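# Lift the top layer of a folded sheet

## Task

The sheet lies folded in half with its fold facing right_arm. Using only the left hand, lift the upper layer by itself and hold it so that at least one of its free corners is higher above the table than two finger widths. The lower layer must stay flat with its free edge resting on the table. At the finish, only the fingers of the left hand may be in contact with the paper; no other part of the left arm may touch it. Everything must settle and stop moving shortly after you finish. If any part of the paper goes beyond the table's edge, the task fails immediately.

## Robot and tools

Robot: two arms. left_arm carries a left hand and is on the +y side. right_arm carries a right hand and is on the -y side. Calibrated bases: left_arm at (-0.035, +0.284, +0.011) m, right_arm at (-0.003, -0.280, +0.012) m, both turned almost not at all about z. Behind the arms are a floor post and a camera stand, fixed between the bases. Do not strike them.

Scene frame: the origin is at table-top height, midway between the arms' nominal bases. +x points out over the table, +z points up, and +y points toward left_arm. Image left and right do not follow these names. All reported positions and quaternions (end_effector_position in metres, end_effector_quat_wxyz) and all offsets use this frame.

Hand point: a point fixed to the palm, 0.05 m in front of it and 0.15 m from the wrist face along the fingers. Its +z runs along straight fingers and +y points out of the palm. On the right hand +x points across the palm away from the thumb; on the left hand +x points toward the thumb. Straight fingertips reach 0.06 to 0.07 m past the point along +z, lying 0.06 m back along -y. A wrist bracket on the little-finger side can collide with things. The index tip, as (y, z) from the point, is at (-0.060, +0.058) straight, (-0.001, +0.020) half closed and (-0.011, -0.042) closed. With the thumb turned in front of the palm, its tip is at (+0.043, -0.035) straight and (-0.002, -0.006) half bent. Thumb tip and index pad can pinch light, thin things.

A row is 28 numbers, each in [-1, 1], and it always covers both arms. Order: left_arm dx, dy, dz, rx, ry, rz; left hand thumb_turn, thumb_bend, index, middle, ring, little, force_limit, speed; then the same 14 for right_arm. The six pose numbers are offsets, not poses. They are measured along scene axes from that arm's Hand target as it stood when the action or move began. Scale: 1.0 = 0.6 m for dx/dy/dz and 180 degrees for the rotation vector rx/ry/rz, which turns about the hand point. All zeros means nothing new is asked of that arm. Sending the same offset again moves the arm further. Orientation commands are clipped to within 40 degrees of the measured orientation.

Hand numbers are absolute targets, not offsets. For motors, -1 is open and +1 is closed. For thumb_turn, -1 is beside the palm and +1 is in front of it. force_limit maps -1..+1 to about 0..10 N at the fingertip, or 0..15 N for the two thumb motors. speed rises from almost zero at -1 to full at +0.48 and above. For a gentle grip, use -0.94 or lower. No value means 'keep as is'. To leave a hand alone, repeat the eight hand numbers from its last executed row. If none has been run yet, send hand_measured, hand_force_limit and hand_speed.

Tools:
- execute_actions(actions, cameras): actions holds up to 15 actions. Each action is a table of up to 15 rows, one per 1/30 s step. A short table repeats its last row to step 15. Every row's offsets count from the action's starting Hand target. cameras: list of names, ["all"], or [] for none.
- move(target, speed, blend, blocking, cameras): target is one 28-number row or a list of up to 15 rows. Every offset counts from the Hand targets at the call's start, not from the previous target. The hand point travels in a straight line. speed is in m/s, 0.002 to 4.3, default 0.25; turning is capped at twice that in rad/s. blend is in metres and rounds corners; 0 stops at each target. All paths together are capped at 10 s. blocking=false returns after about 0.5 s while the move continues. The result includes a 'move:' line with the ending (done, off_target, moving, held, fault) and limits (paced = pose clipped, held = steps withheld). Faster moves lag, stray and strike harder.
- wait(seconds): 0 to 3600. It lets the scene run without new commands.
- stop(): brakes a running move.
- zoom_image(camera, region): region is [x0, y0, x1, y1] in pixels, at most 504 wide and 504 high, from the newest image of that camera.
- show_instructions(): shows the reference pages.
- finished_scene(scene): scene is 1. This is final.

Cameras: cam_head_left, cam_head_right, cam_high, cam_left_wrist, cam_right_wrist, each 896x504.

Reading results: Hand target is the last commanded pose after clipping, and the next offsets start from it. Because of friction and weight, the hand point often rests 1 to 3 cm off it, sometimes 5 cm, usually lower. That alone does not mean contact. Any later execute_actions call, even with zero offsets, asks for the pose again. If the hand still falls short, send the remaining distance as an offset. hand_measured, hand_stopped_by (moving, target, force, stalled, fault) and hand_load_n list six values in motor order. A load near 0 after gripping suggests the grip was lost. To loosen, send targets more open than hand_measured. To squeeze harder, raise force_limit and send a more-closed target. A motor whose load already meets force_limit ignores a new closing target. Joint torques and velocities are noisy.

Cautions: an arm blocked by something keeps pressing until you command it back past its hand point. Avoid contact between the two arms or hands, hard pushes and high finger loads. Do not let the paper slide over the table edge or anything drop. Before finishing, let the paper settle with the left hand alone holding the top layer. Motors that hold loads or push heat up: at 85 °C a MOTOR HOT line appears, and at 100 °C that arm goes limp for 30 to 60 s.

Each tool is called after "Emit:" as name(argument=value, ...), one argument or row to a line, values as JSON.

Reference images:

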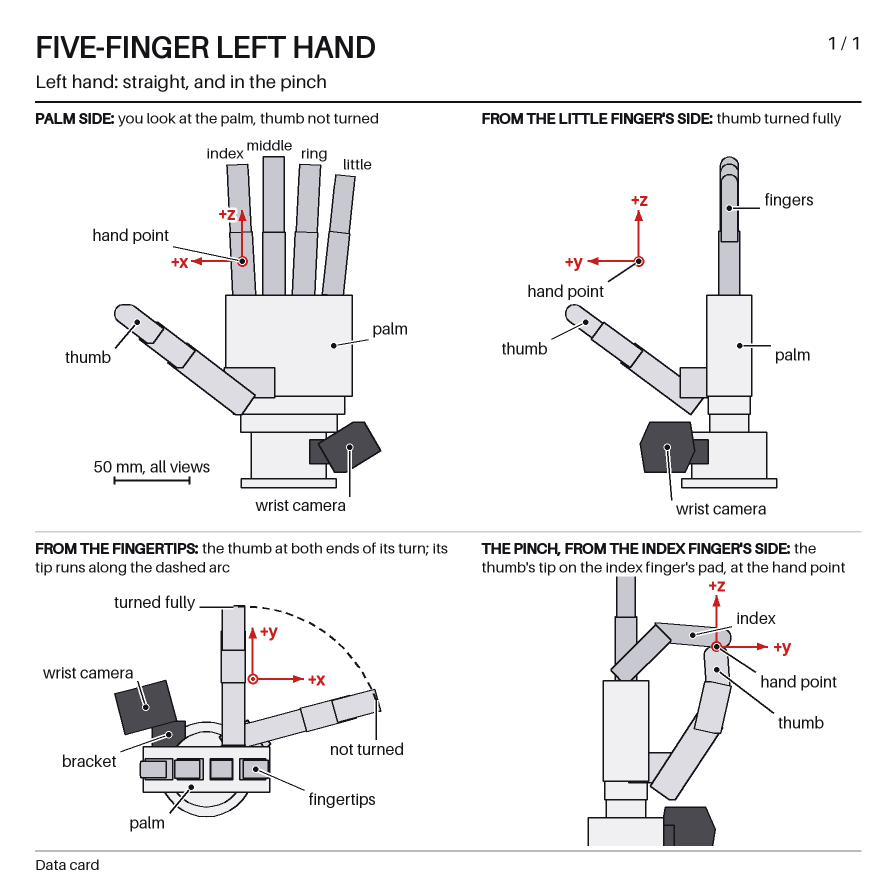

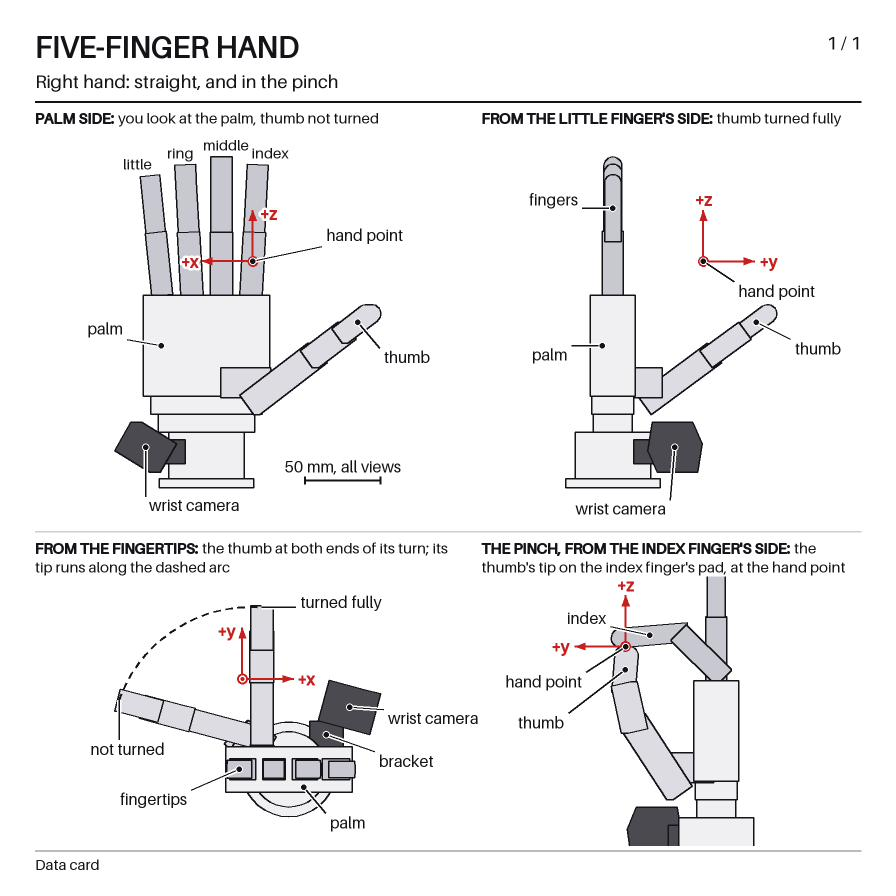

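## Session

Emit:
execute_actions(
  actions=[],
)

Scene clock: 0.00 s.
left_arm: end_effector_position=(+0.3281, +0.1641, +0.1438) hand_measured=(-1.000, -1.000, -1.000, -1.000, -1.000, -1.000) hand_load_n=(+0.0, +0.0, +0.0, +0.0, +0.0, +0.0) hand_stopped_by=(target, target, target, target, target, target) hand_force_limit=0.00 hand_speed=-0.80 end_effector_quat_wxyz=(-0.282, +0.754, -0.341, +0.485) | right_arm: end_effector_position=(+0.4068, -0.0891, +0.2109) hand_measured=(-1.000, -1.000, -1.000, -1.000, -1.000, -1.000) hand_load_n=(+0.0, +0.0, +0.0, +0.0, +0.0, +0.5) hand_stopped_by=(target, target, target, target, target, target) hand_force_limit=0.00 hand_speed=-0.80 end_effector_quat_wxyz=(+0.056, -0.583, +0.811, -0.014)
Joint positions: left_arm=[-0.392 0.779 0.288 0.068 -0.449 -0.813] | right_arm=[0.282 1.515 1.399 -1.339 -0.01 0.624]
Joint velocities: within noise
Joint torques (N m): no reading
Motor temperatures (°C): left_arm=[35 42 38 35 30 31] | right_arm=[38 39 30 35 38 36]
Heat: left arm: hottest shoulder 42 °C; right arm: hottest shoulder 39 °C.
Hand target: left_arm +0.3343, +0.1616, +0.1566; -0.282, +0.750, -0.336, +0.495 | right_arm +0.4145, -0.0867, +0.2237; +0.073, -0.582, +0.810, -0.019

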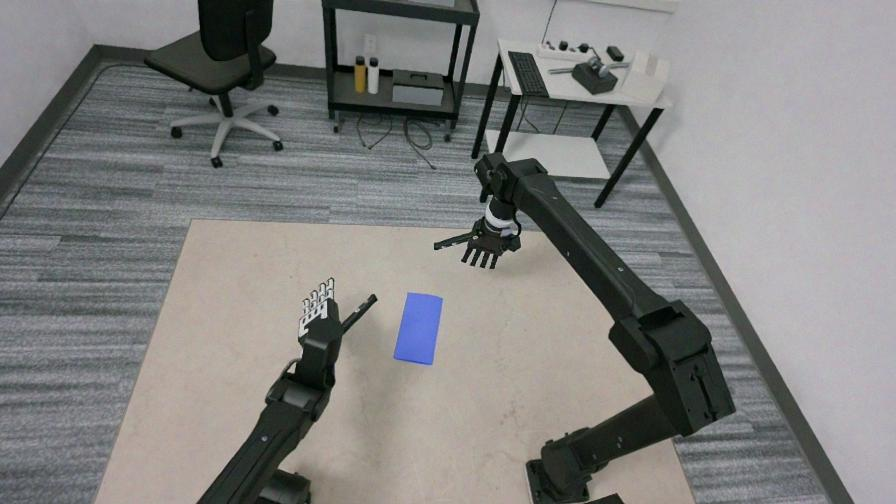

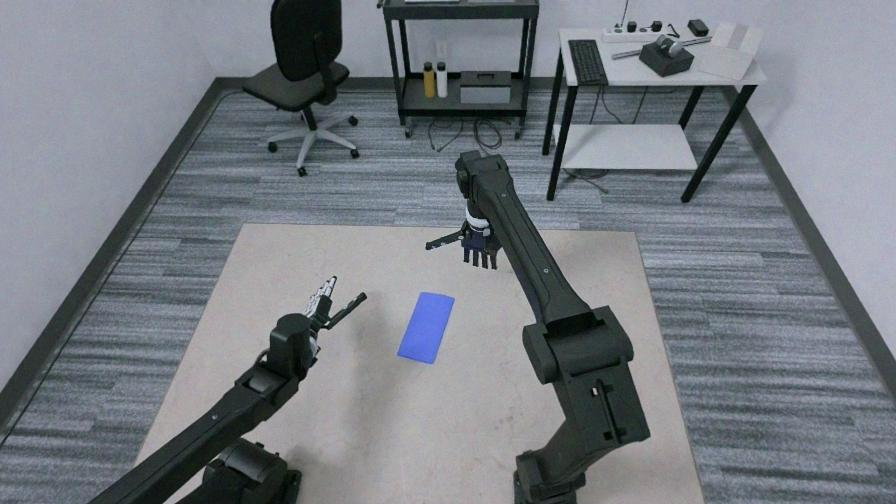

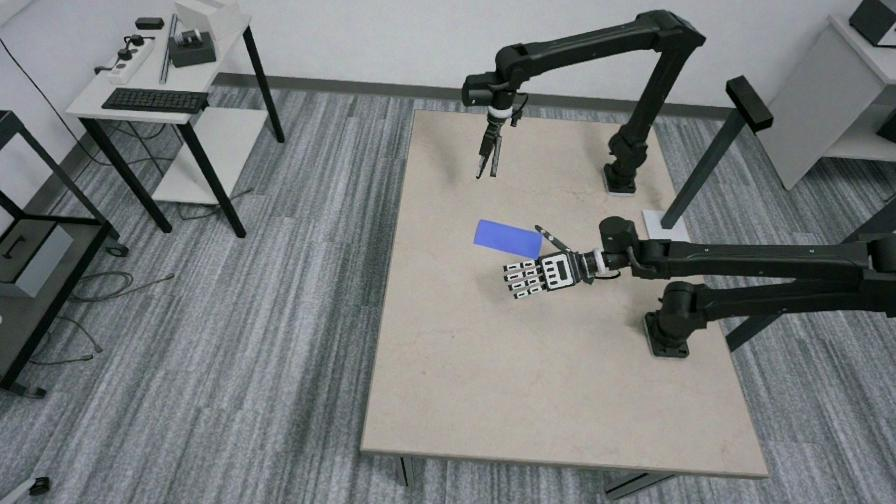

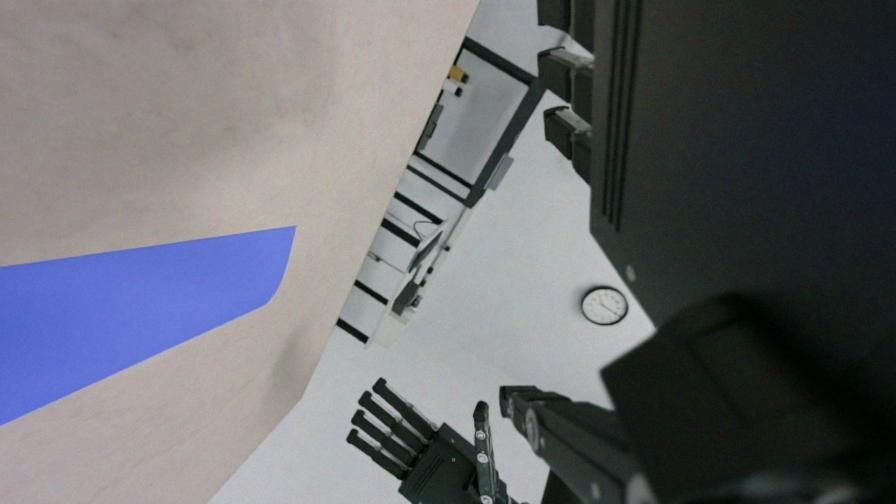

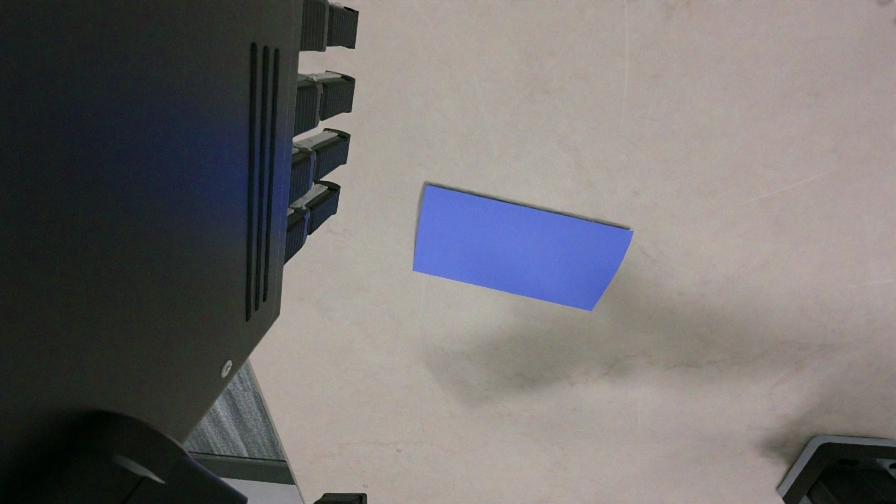

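Emit:
zoom_image(
  camera="cam_right_wrist",
  region=[380, 140, 680, 340],
)

Emit:
zoom_image(
  camera="cam_head_left",
  region=[360, 260, 480, 380],
)

Emit:
zoom_image(
  camera="cam_high",
  region=[450, 180, 600, 300],
)

Emit:
zoom_image(
  camera="cam_left_wrist",
  region=[0, 180, 360, 440],
)

Scaled by 1.680 from the camera's image (finer frame: 1280x720).

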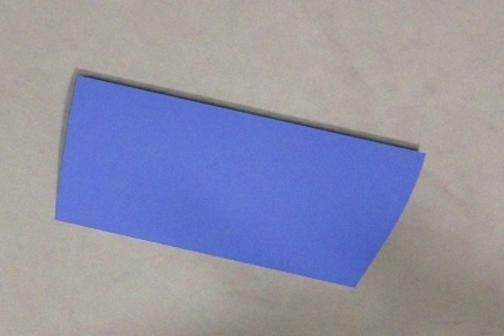

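Scaled by 4.200 from the camera's image (finer frame: 1280x720).

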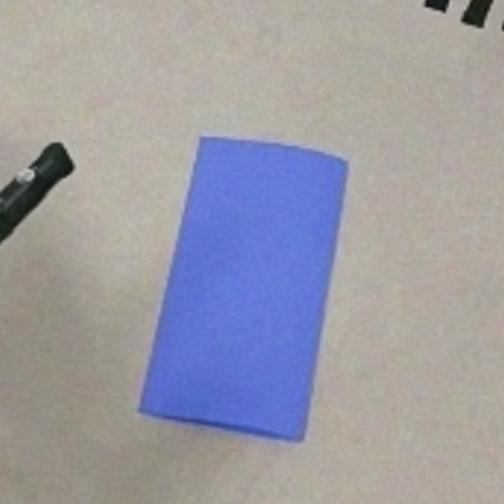

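Scaled by 3.360 from the camera's image (finer frame: 1280x720).

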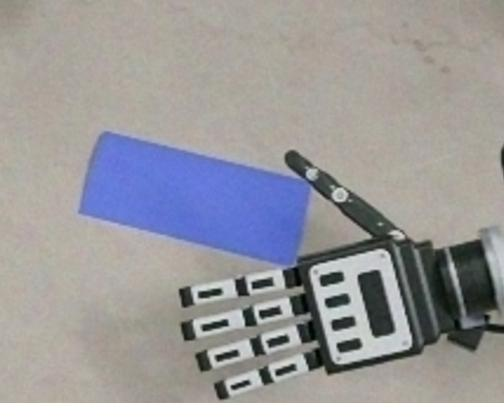

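Scaled by 1.400 from the camera's image (finer frame: 1280x720).

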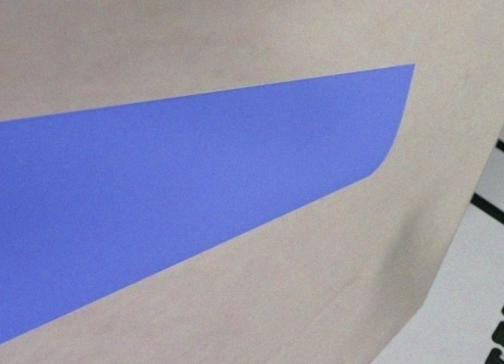

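Emit:
move(
  target=[-0.09, 0.014, 0.072, 0.1623, -0.1410, -0.3773, 1, -0.14, -0.2, -1, -1, -1, -0.4, 0, 0, 0, 0, 0, 0, 0, -1, -1, -1, -1, -1, -1, 0, -0.8],
  speed=0.2,
  cameras=["all"],
)

Scene clock: 306.73 s.
left_arm: end_effector_position=(+0.2645, +0.1633, +0.1803) hand_measured=(+1.000, -0.140, -0.200, -1.000, -1.000, -1.000) hand_load_n=(+0.0, +0.0, +0.0, +0.0, +0.0, +0.0) hand_stopped_by=(target, target, target, target, target, target) hand_force_limit=-0.40 hand_speed=0.00 end_effector_quat_wxyz=(+0.176, -0.240, +0.731, -0.614) | right_arm: end_effector_position=(+0.4068, -0.0891, +0.2109) hand_measured=(-1.000, -1.000, -1.000, -1.000, -1.000, -1.000) hand_load_n=(+0.0, +0.0, +0.0, +0.0, +0.0, +0.0) hand_stopped_by=(target, target, target, target, target, target) hand_force_limit=0.00 hand_speed=-0.80 end_effector_quat_wxyz=(+0.056, -0.583, +0.811, -0.014)
Joint positions: left_arm=[0.2 0.835 0.402 -0.029 1.142 0.386] | right_arm=[0.282 1.515 1.399 -1.339 -0.01 0.624]
Joint torques (N m): left_arm=[1.08 -0.21 12.3 0.99 0.27 0.04] | right_arm=[-0.44 -10.17 10.56 0.44 -0.09 -0.03]
Motor temperatures (°C): left_arm=[33 41 48 34 30 31] | right_arm=[36 39 42 33 37 35]
Heat: left arm: hottest elbow 48 °C; right arm: hottest elbow 42 °C.
Hand target: left_arm +0.2804, +0.1700, +0.1998; +0.194, -0.230, +0.730, -0.613 | right_arm +0.4145, -0.0867, +0.2237; +0.073, -0.582, +0.810, -0.019
Off the commanded pose: left_arm 0.026 m, 2 deg | right_arm 0.015 m, 2 deg.
move: off_target (left_arm)

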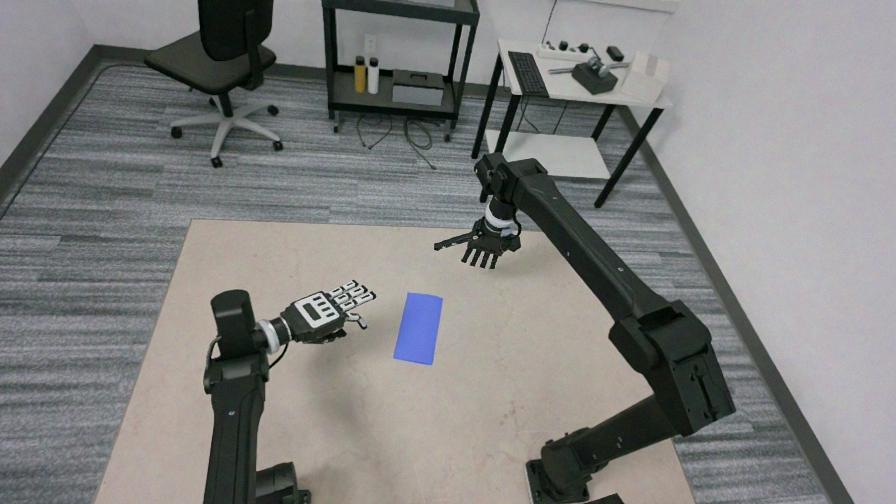

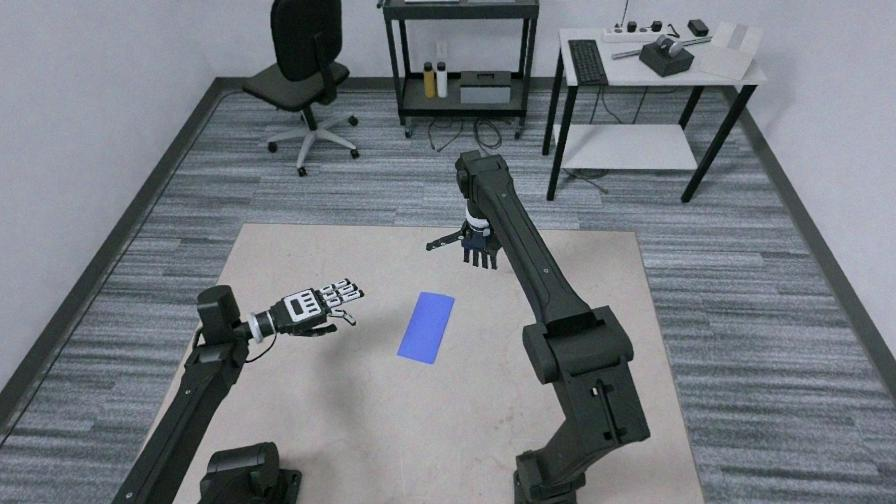

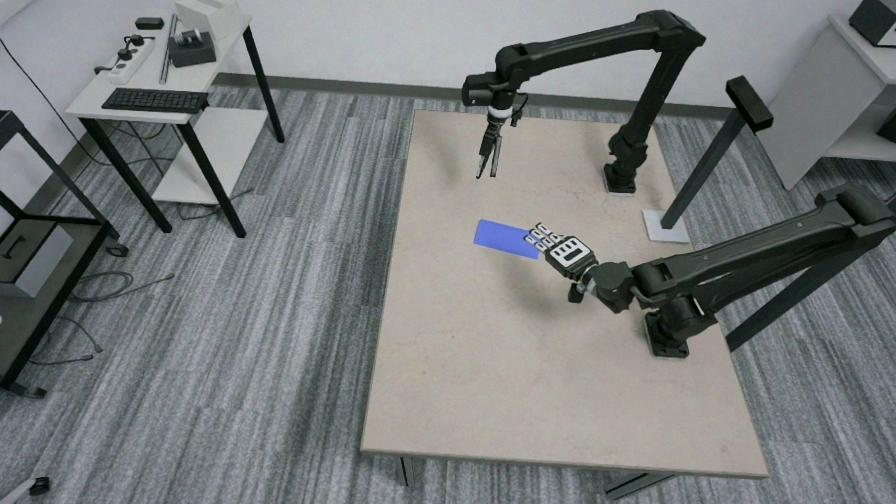

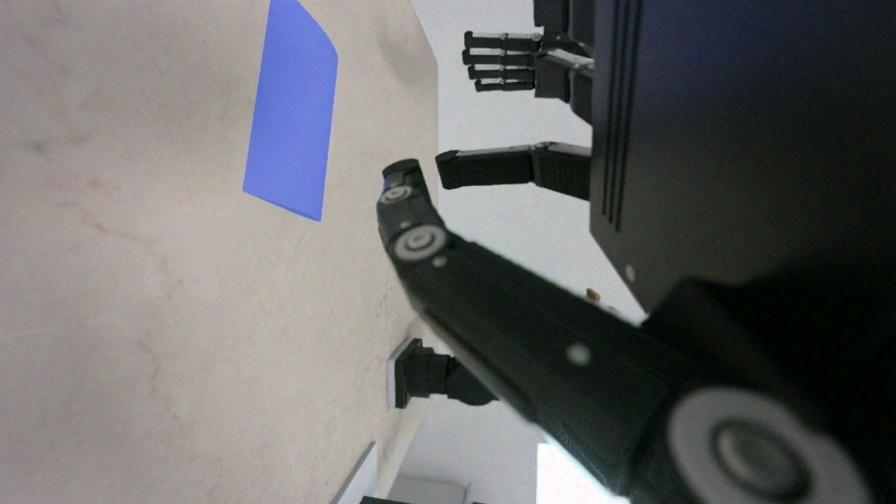

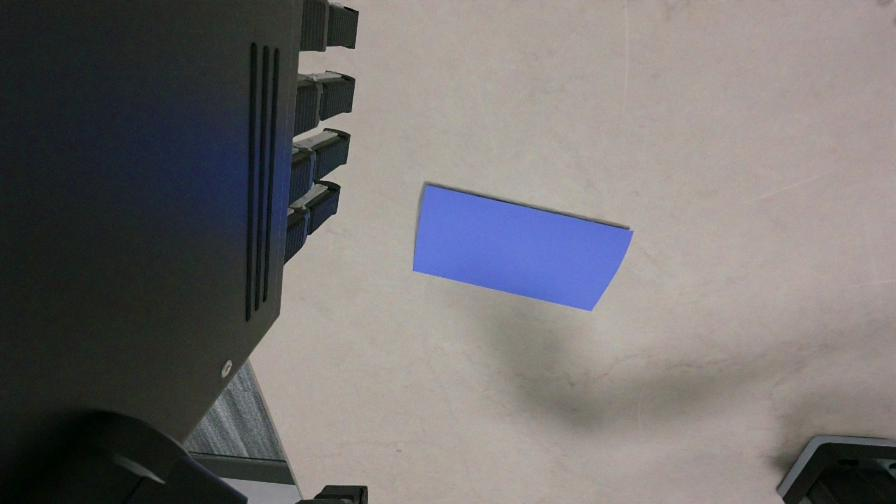

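Emit:
zoom_image(
  camera="cam_left_wrist",
  region=[200, 0, 620, 300],
)

Emit:
zoom_image(
  camera="cam_head_left",
  region=[280, 260, 480, 380],
)

Emit:
zoom_image(
  camera="cam_high",
  region=[460, 200, 640, 320],
)

Scaled by 1.200 from the camera's image (finer frame: 1280x720).

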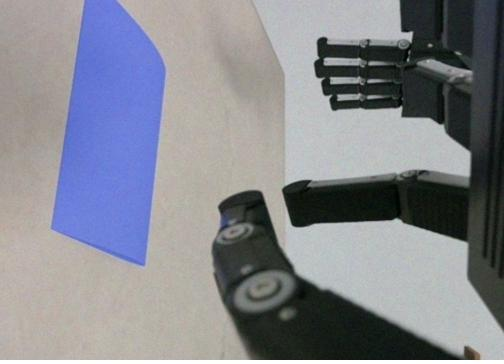

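Scaled by 2.520 from the camera's image (finer frame: 1280x720).

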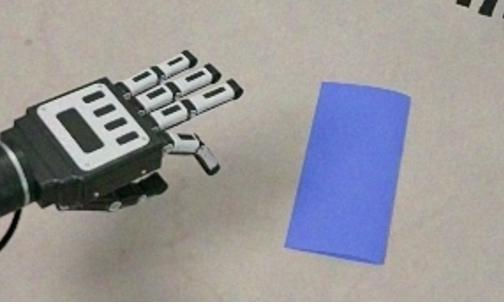

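Scaled by 2.800 from the camera's image (finer frame: 1280x720).

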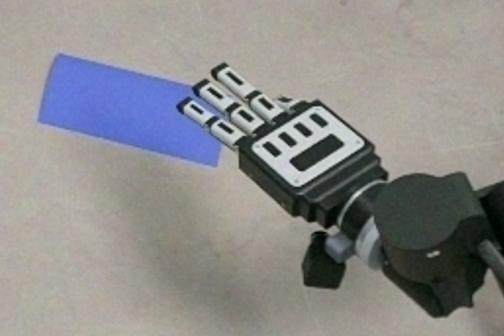

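Emit:
move(
  target=[0.0, -0.05, -0.133, 0, 0, 0, 1, -0.14, -0.2, -1, -1, -1, -0.4, 0, 0, 0, 0, 0, 0, 0, -1, -1, -1, -1, -1, -1, 0, -0.8],
  speed=0.15,
  cameras=["all"],
)

Scene clock: 484.40 s.
left_arm: end_effector_position=(+0.2837, +0.1443, +0.1242) hand_measured=(+1.000, -0.140, -0.200, -1.000, -1.000, -1.000) hand_load_n=(+0.0, +0.0, +0.0, +0.0, +0.0, +0.0) hand_stopped_by=(target, target, target, target, target, target) hand_force_limit=-0.40 hand_speed=0.00 end_effector_quat_wxyz=(+0.200, -0.231, +0.730, -0.612) | right_arm: end_effector_position=(+0.4068, -0.0891, +0.2109) hand_measured=(-1.000, -1.000, -1.000, -1.000, -1.000, -1.000) hand_load_n=(+0.0, +0.0, +0.0, +0.0, +0.0, +0.0) hand_stopped_by=(target, target, target, target, target, target) hand_force_limit=0.00 hand_speed=-0.80 end_effector_quat_wxyz=(+0.056, -0.583, +0.811, -0.014)
Joint positions: left_arm=[0.1 1.046 0.293 0.413 1.031 0.304] | right_arm=[0.282 1.515 1.399 -1.339 -0.01 0.624]
Joint torques (N m): left_arm=[-1.08 -1.32 6.32 2 0.04 -0.12] | right_arm=[-0.44 -10.23 10.56 0.44 -0.09 -0.03]
Motor temperatures (°C): left_arm=[32 40 59 33 30 31] | right_arm=[35 39 43 33 36 35]
Heat: left arm: hottest elbow 59 °C; right arm: hottest elbow 43 °C.
Hand target: left_arm +0.2802, +0.1399, +0.1200; +0.193, -0.231, +0.730, -0.613 | right_arm +0.4145, -0.0867, +0.2237; +0.073, -0.582, +0.810, -0.019
Off the commanded pose: left_arm 0.007 m, 1 deg | right_arm 0.015 m, 2 deg.
move: done

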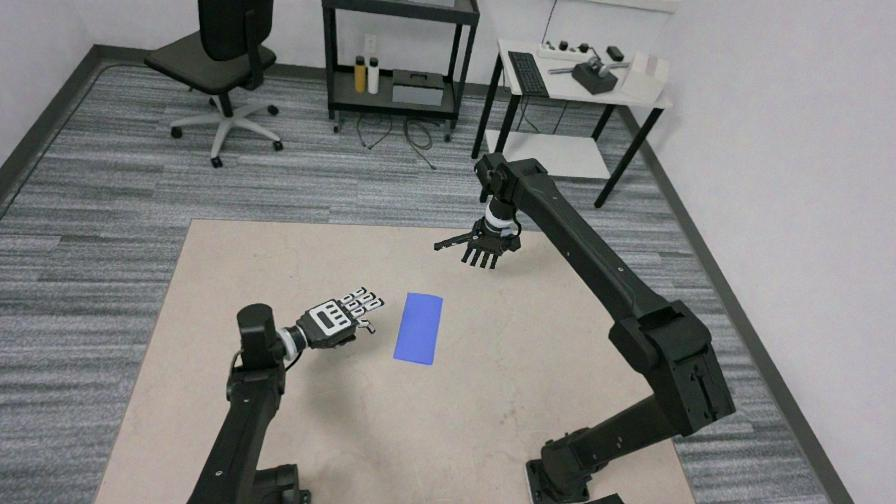

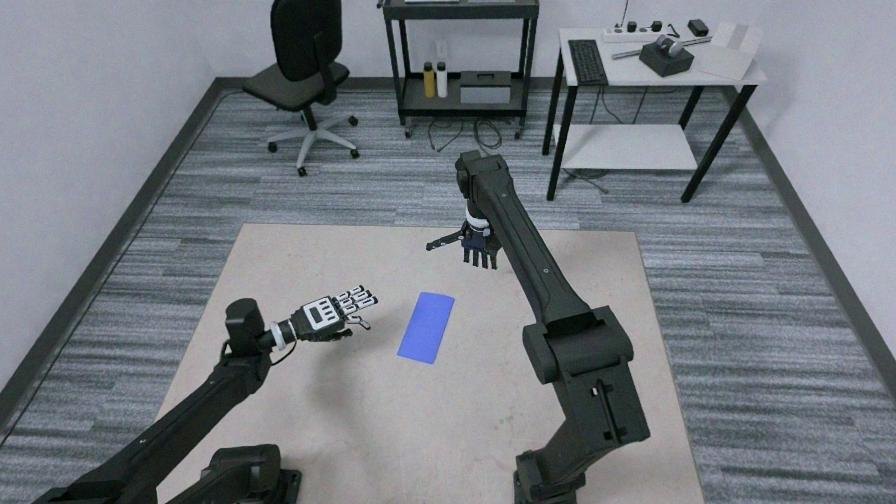

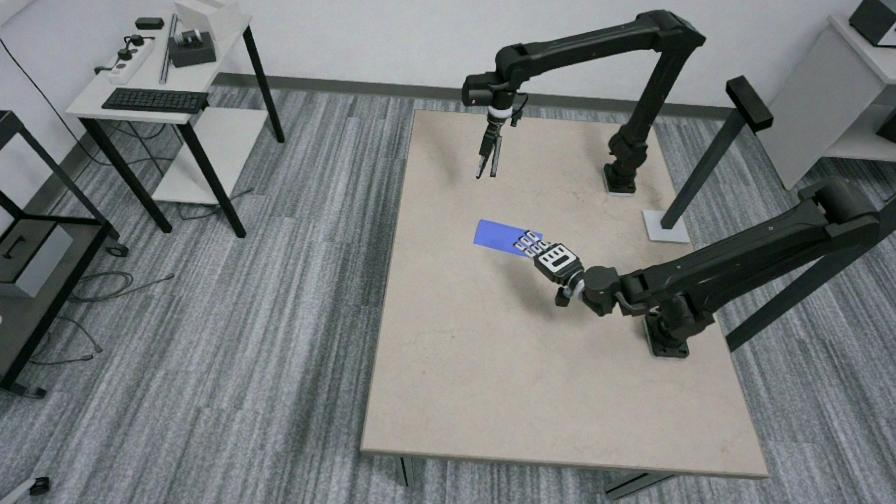

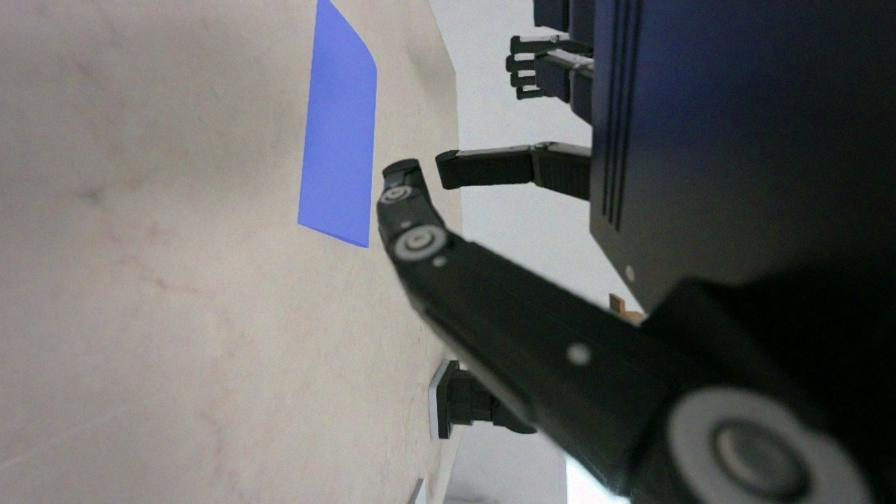

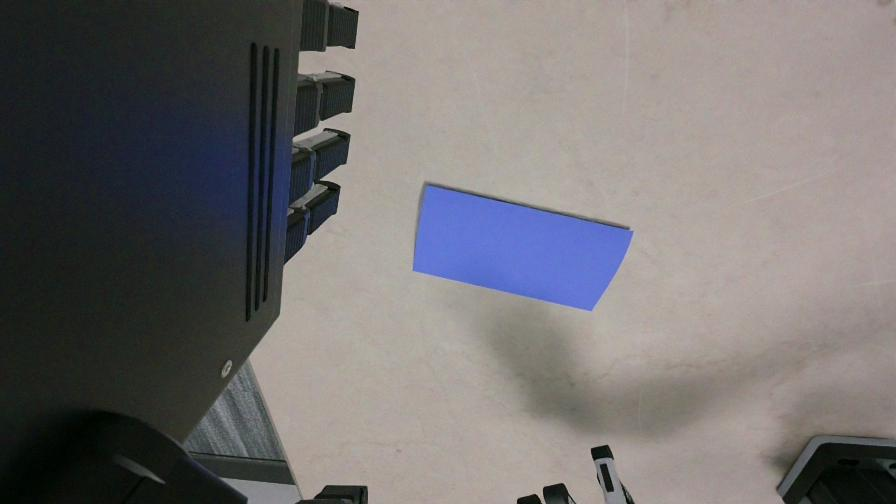

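Emit:
move(
  target=[0.0, -0.133, -0.1, 0, 0, 0, 1, -0.14, -0.2, -1, -1, -1, -0.4, 0, 0, 0, 0, 0, 0, 0, -1, -1, -1, -1, -1, -1, 0, -0.8],
  speed=0.15,
  cameras=["cam_head_left", "cam_head_right", "cam_high", "cam_left_wrist", "cam_right_wrist"],
)

Scene clock: 519.97 s.
left_arm: end_effector_position=(+0.2858, +0.0630, +0.0638) hand_measured=(+1.000, -0.140, -0.200, -1.000, -1.000, -1.000) hand_load_n=(+0.0, +0.0, +0.0, +0.0, +0.0, +0.0) hand_stopped_by=(target, target, target, target, target, target) hand_force_limit=-0.40 hand_speed=0.00 end_effector_quat_wxyz=(+0.200, -0.229, +0.729, -0.613) | right_arm: end_effector_position=(+0.4068, -0.0891, +0.2109) hand_measured=(-1.000, -1.000, -1.000, -1.000, -1.000, -1.000) hand_load_n=(+0.0, +0.0, +0.5, +0.0, +0.0, +0.0) hand_stopped_by=(target, target, target, target, target, target) hand_force_limit=0.00 hand_speed=-0.80 end_effector_quat_wxyz=(+0.056, -0.583, +0.811, -0.014)
Joint positions: left_arm=[-0.234 1.409 0.232 0.951 0.712 0.16] | right_arm=[0.282 1.515 1.399 -1.339 -0.01 0.624]
Joint torques (N m): left_arm=[-0.91 -3.14 3.84 2.26 -0.09 -0.12] | right_arm=[-0.38 -10.23 10.59 0.44 -0.09 -0.03]
Motor temperatures (°C): left_arm=[32 40 51 33 30 31] | right_arm=[35 39 43 33 36 35]
Heat: left arm: hottest elbow 51 °C; right arm: hottest elbow 43 °C.
Hand target: left_arm +0.2804, +0.0601, +0.0601; +0.194, -0.230, +0.730, -0.613 | right_arm +0.4145, -0.0867, +0.2237; +0.073, -0.582, +0.810, -0.019
Off the commanded pose: left_arm 0.007 m, 1 deg | right_arm 0.015 m, 2 deg.
move: done

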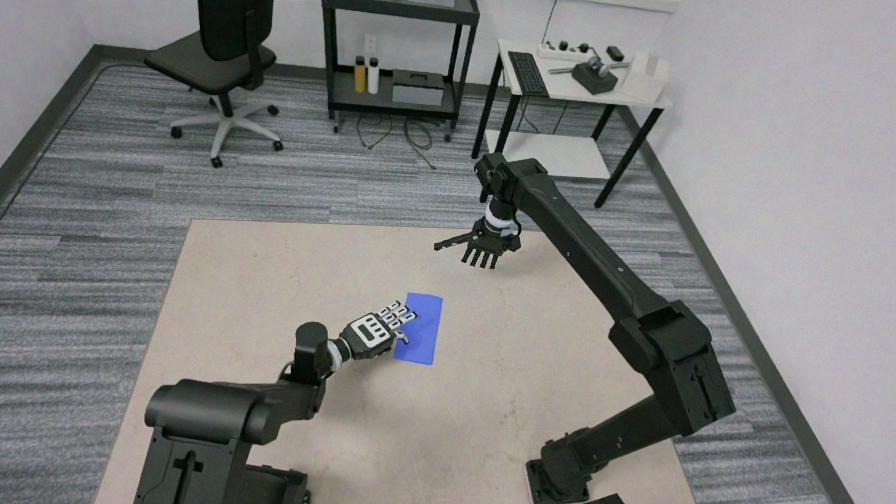

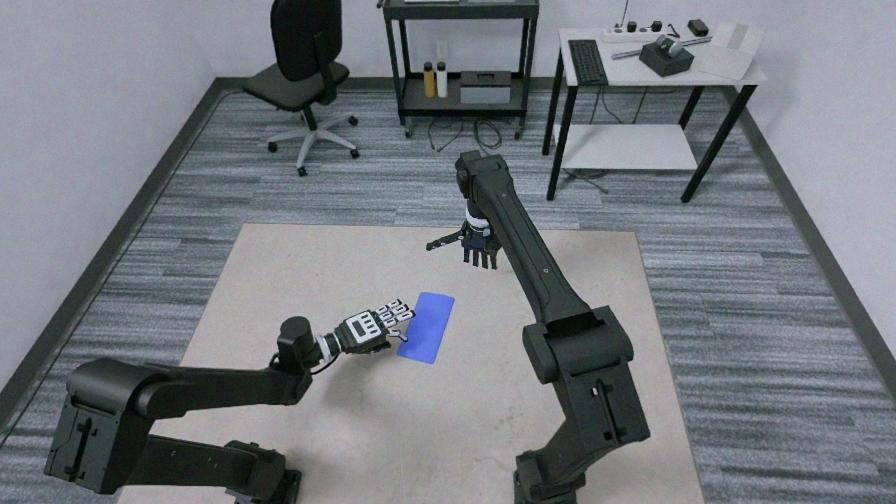

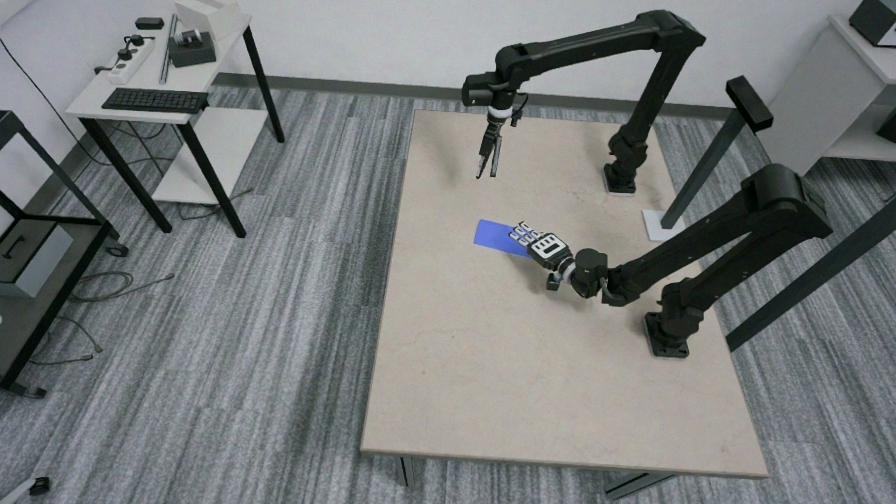

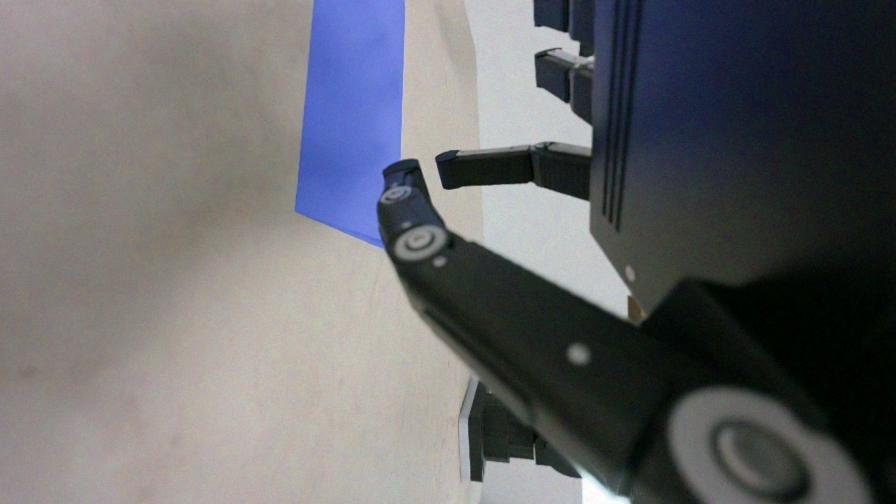

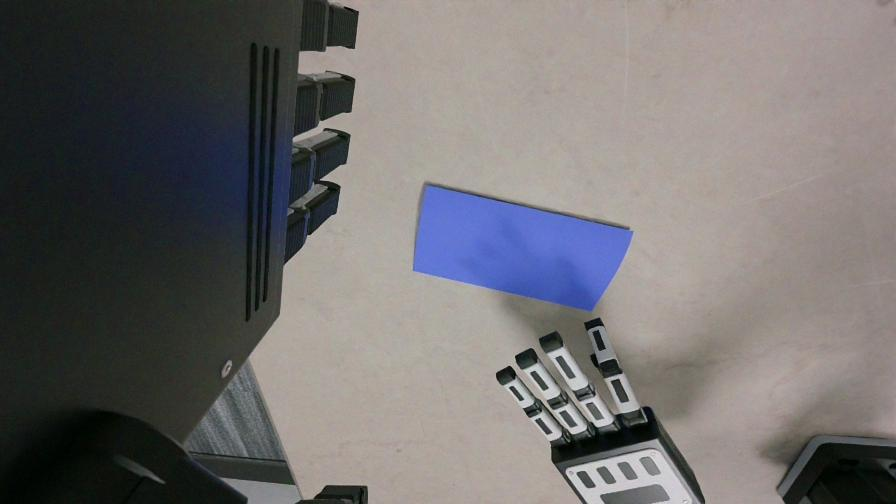

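Emit:
zoom_image(
  camera="cam_left_wrist",
  region=[270, 130, 470, 270],
)

Emit:
zoom_image(
  camera="cam_right_wrist",
  region=[480, 200, 700, 420],
)

Scaled by 2.520 from the camera's image (finer frame: 1280x720).

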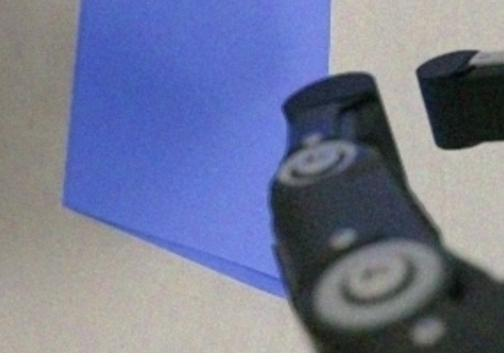

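Scaled by 2.291 from the camera's image (finer frame: 1280x720).

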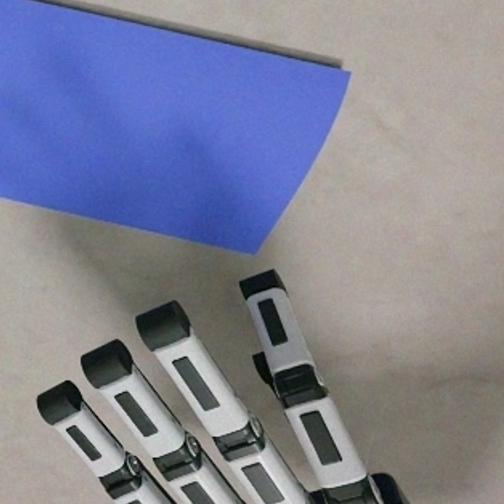

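Emit:
move(
  target=[0.008, -0.038, -0.058, 0, 0, 0, 1, -0.2, -0.2, -1, -1, -1, -0.4, 0, 0, 0, 0, 0, 0, 0, -1, -1, -1, -1, -1, -1, 0, -0.8],
  speed=0.1,
  cameras=["cam_right_wrist", "cam_left_wrist", "cam_head_left"],
)

Emit:
zoom_image(
  camera="cam_right_wrist",
  region=[480, 200, 700, 420],
)

Emit:
zoom_image(
  camera="cam_left_wrist",
  region=[270, 80, 570, 280],
)

Scene clock: 585.20 s.
left_arm: end_effector_position=(+0.2813, +0.0433, +0.0220) hand_measured=(+1.000, -0.200, -0.200, -1.000, -1.000, -1.000) hand_load_n=(+0.0, +0.5, +0.0, +0.0, +0.0, +0.0) hand_stopped_by=(target, target, target, target, target, target) hand_force_limit=-0.40 hand_speed=0.00 end_effector_quat_wxyz=(+0.193, -0.236, +0.734, -0.607) | right_arm: end_effector_position=(+0.4068, -0.0891, +0.2109) hand_measured=(-1.000, -1.000, -1.000, -1.000, -1.000, -1.000) hand_load_n=(+0.0, +0.0, +0.0, +0.0, +0.0, +0.0) hand_stopped_by=(target, target, target, target, target, target) hand_force_limit=0.00 hand_speed=-0.80 end_effector_quat_wxyz=(+0.056, -0.583, +0.811, -0.014)
Joint positions: left_arm=[-0.315 1.655 0.232 1.188 0.632 0.136] | right_arm=[0.282 1.515 1.399 -1.339 -0.01 0.624]
Joint torques (N m): left_arm=[-1.14 -4.54 3.67 2.35 -0.09 -0.14] | right_arm=[-0.44 -10.29 10.56 0.42 -0.08 -0.03]
Motor temperatures (°C): left_arm=[32 40 45 33 30 31] | right_arm=[35 38 43 33 35 35]
Heat: left arm: hottest elbow 45 °C; right arm: hottest elbow 43 °C.
Hand target: left_arm +0.2851, +0.0373, +0.0253; +0.193, -0.230, +0.730, -0.613 | right_arm +0.4145, -0.0867, +0.2237; +0.073, -0.582, +0.810, -0.019
Off the commanded pose: left_arm 0.008 m, 1 deg | right_arm 0.015 m, 2 deg.
move: done
Images, in order (width x height): cam_head_left 896x504, cam_left_wrist 896x504, cam_right_wrist 896x504.

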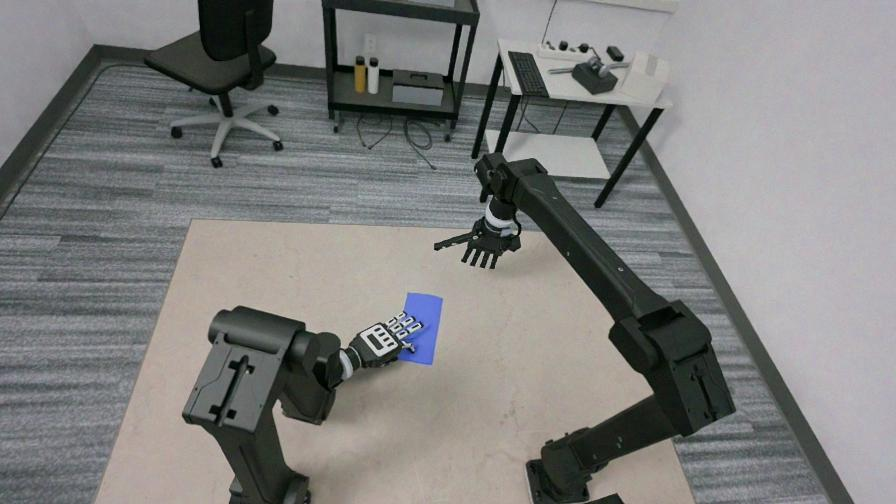

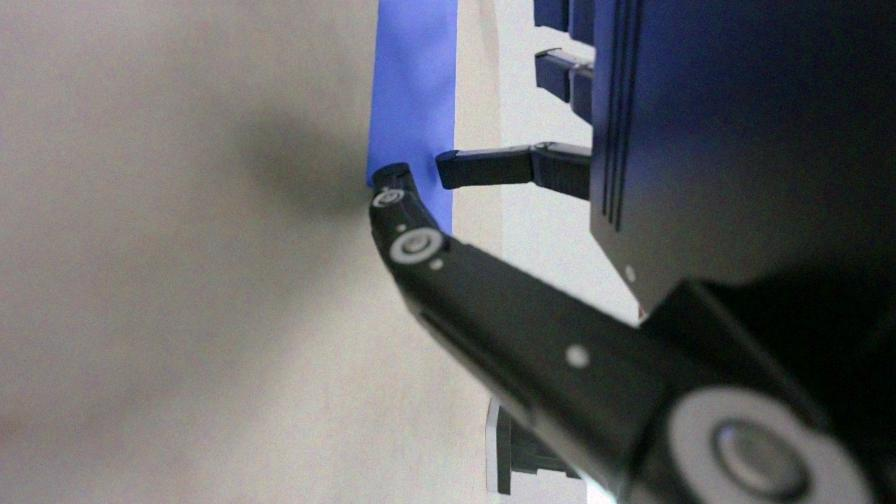

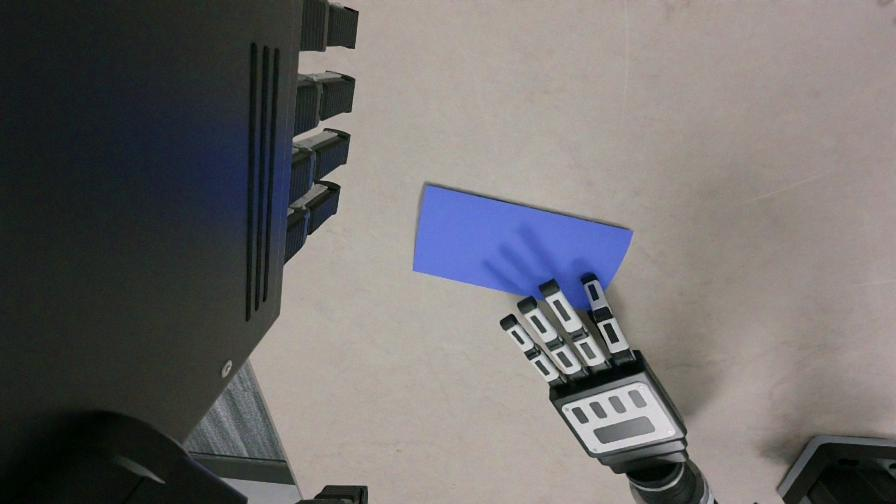

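Scaled by 2.291 from the camera's image (finer frame: 1280x720).

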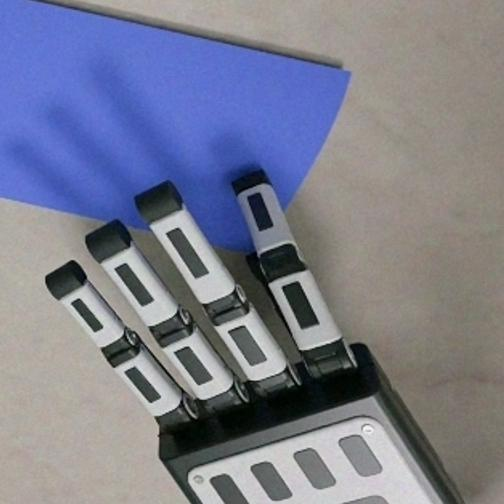

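Scaled by 1.680 from the camera's image (finer frame: 1280x720).

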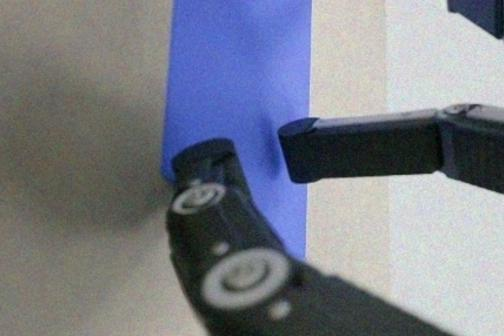

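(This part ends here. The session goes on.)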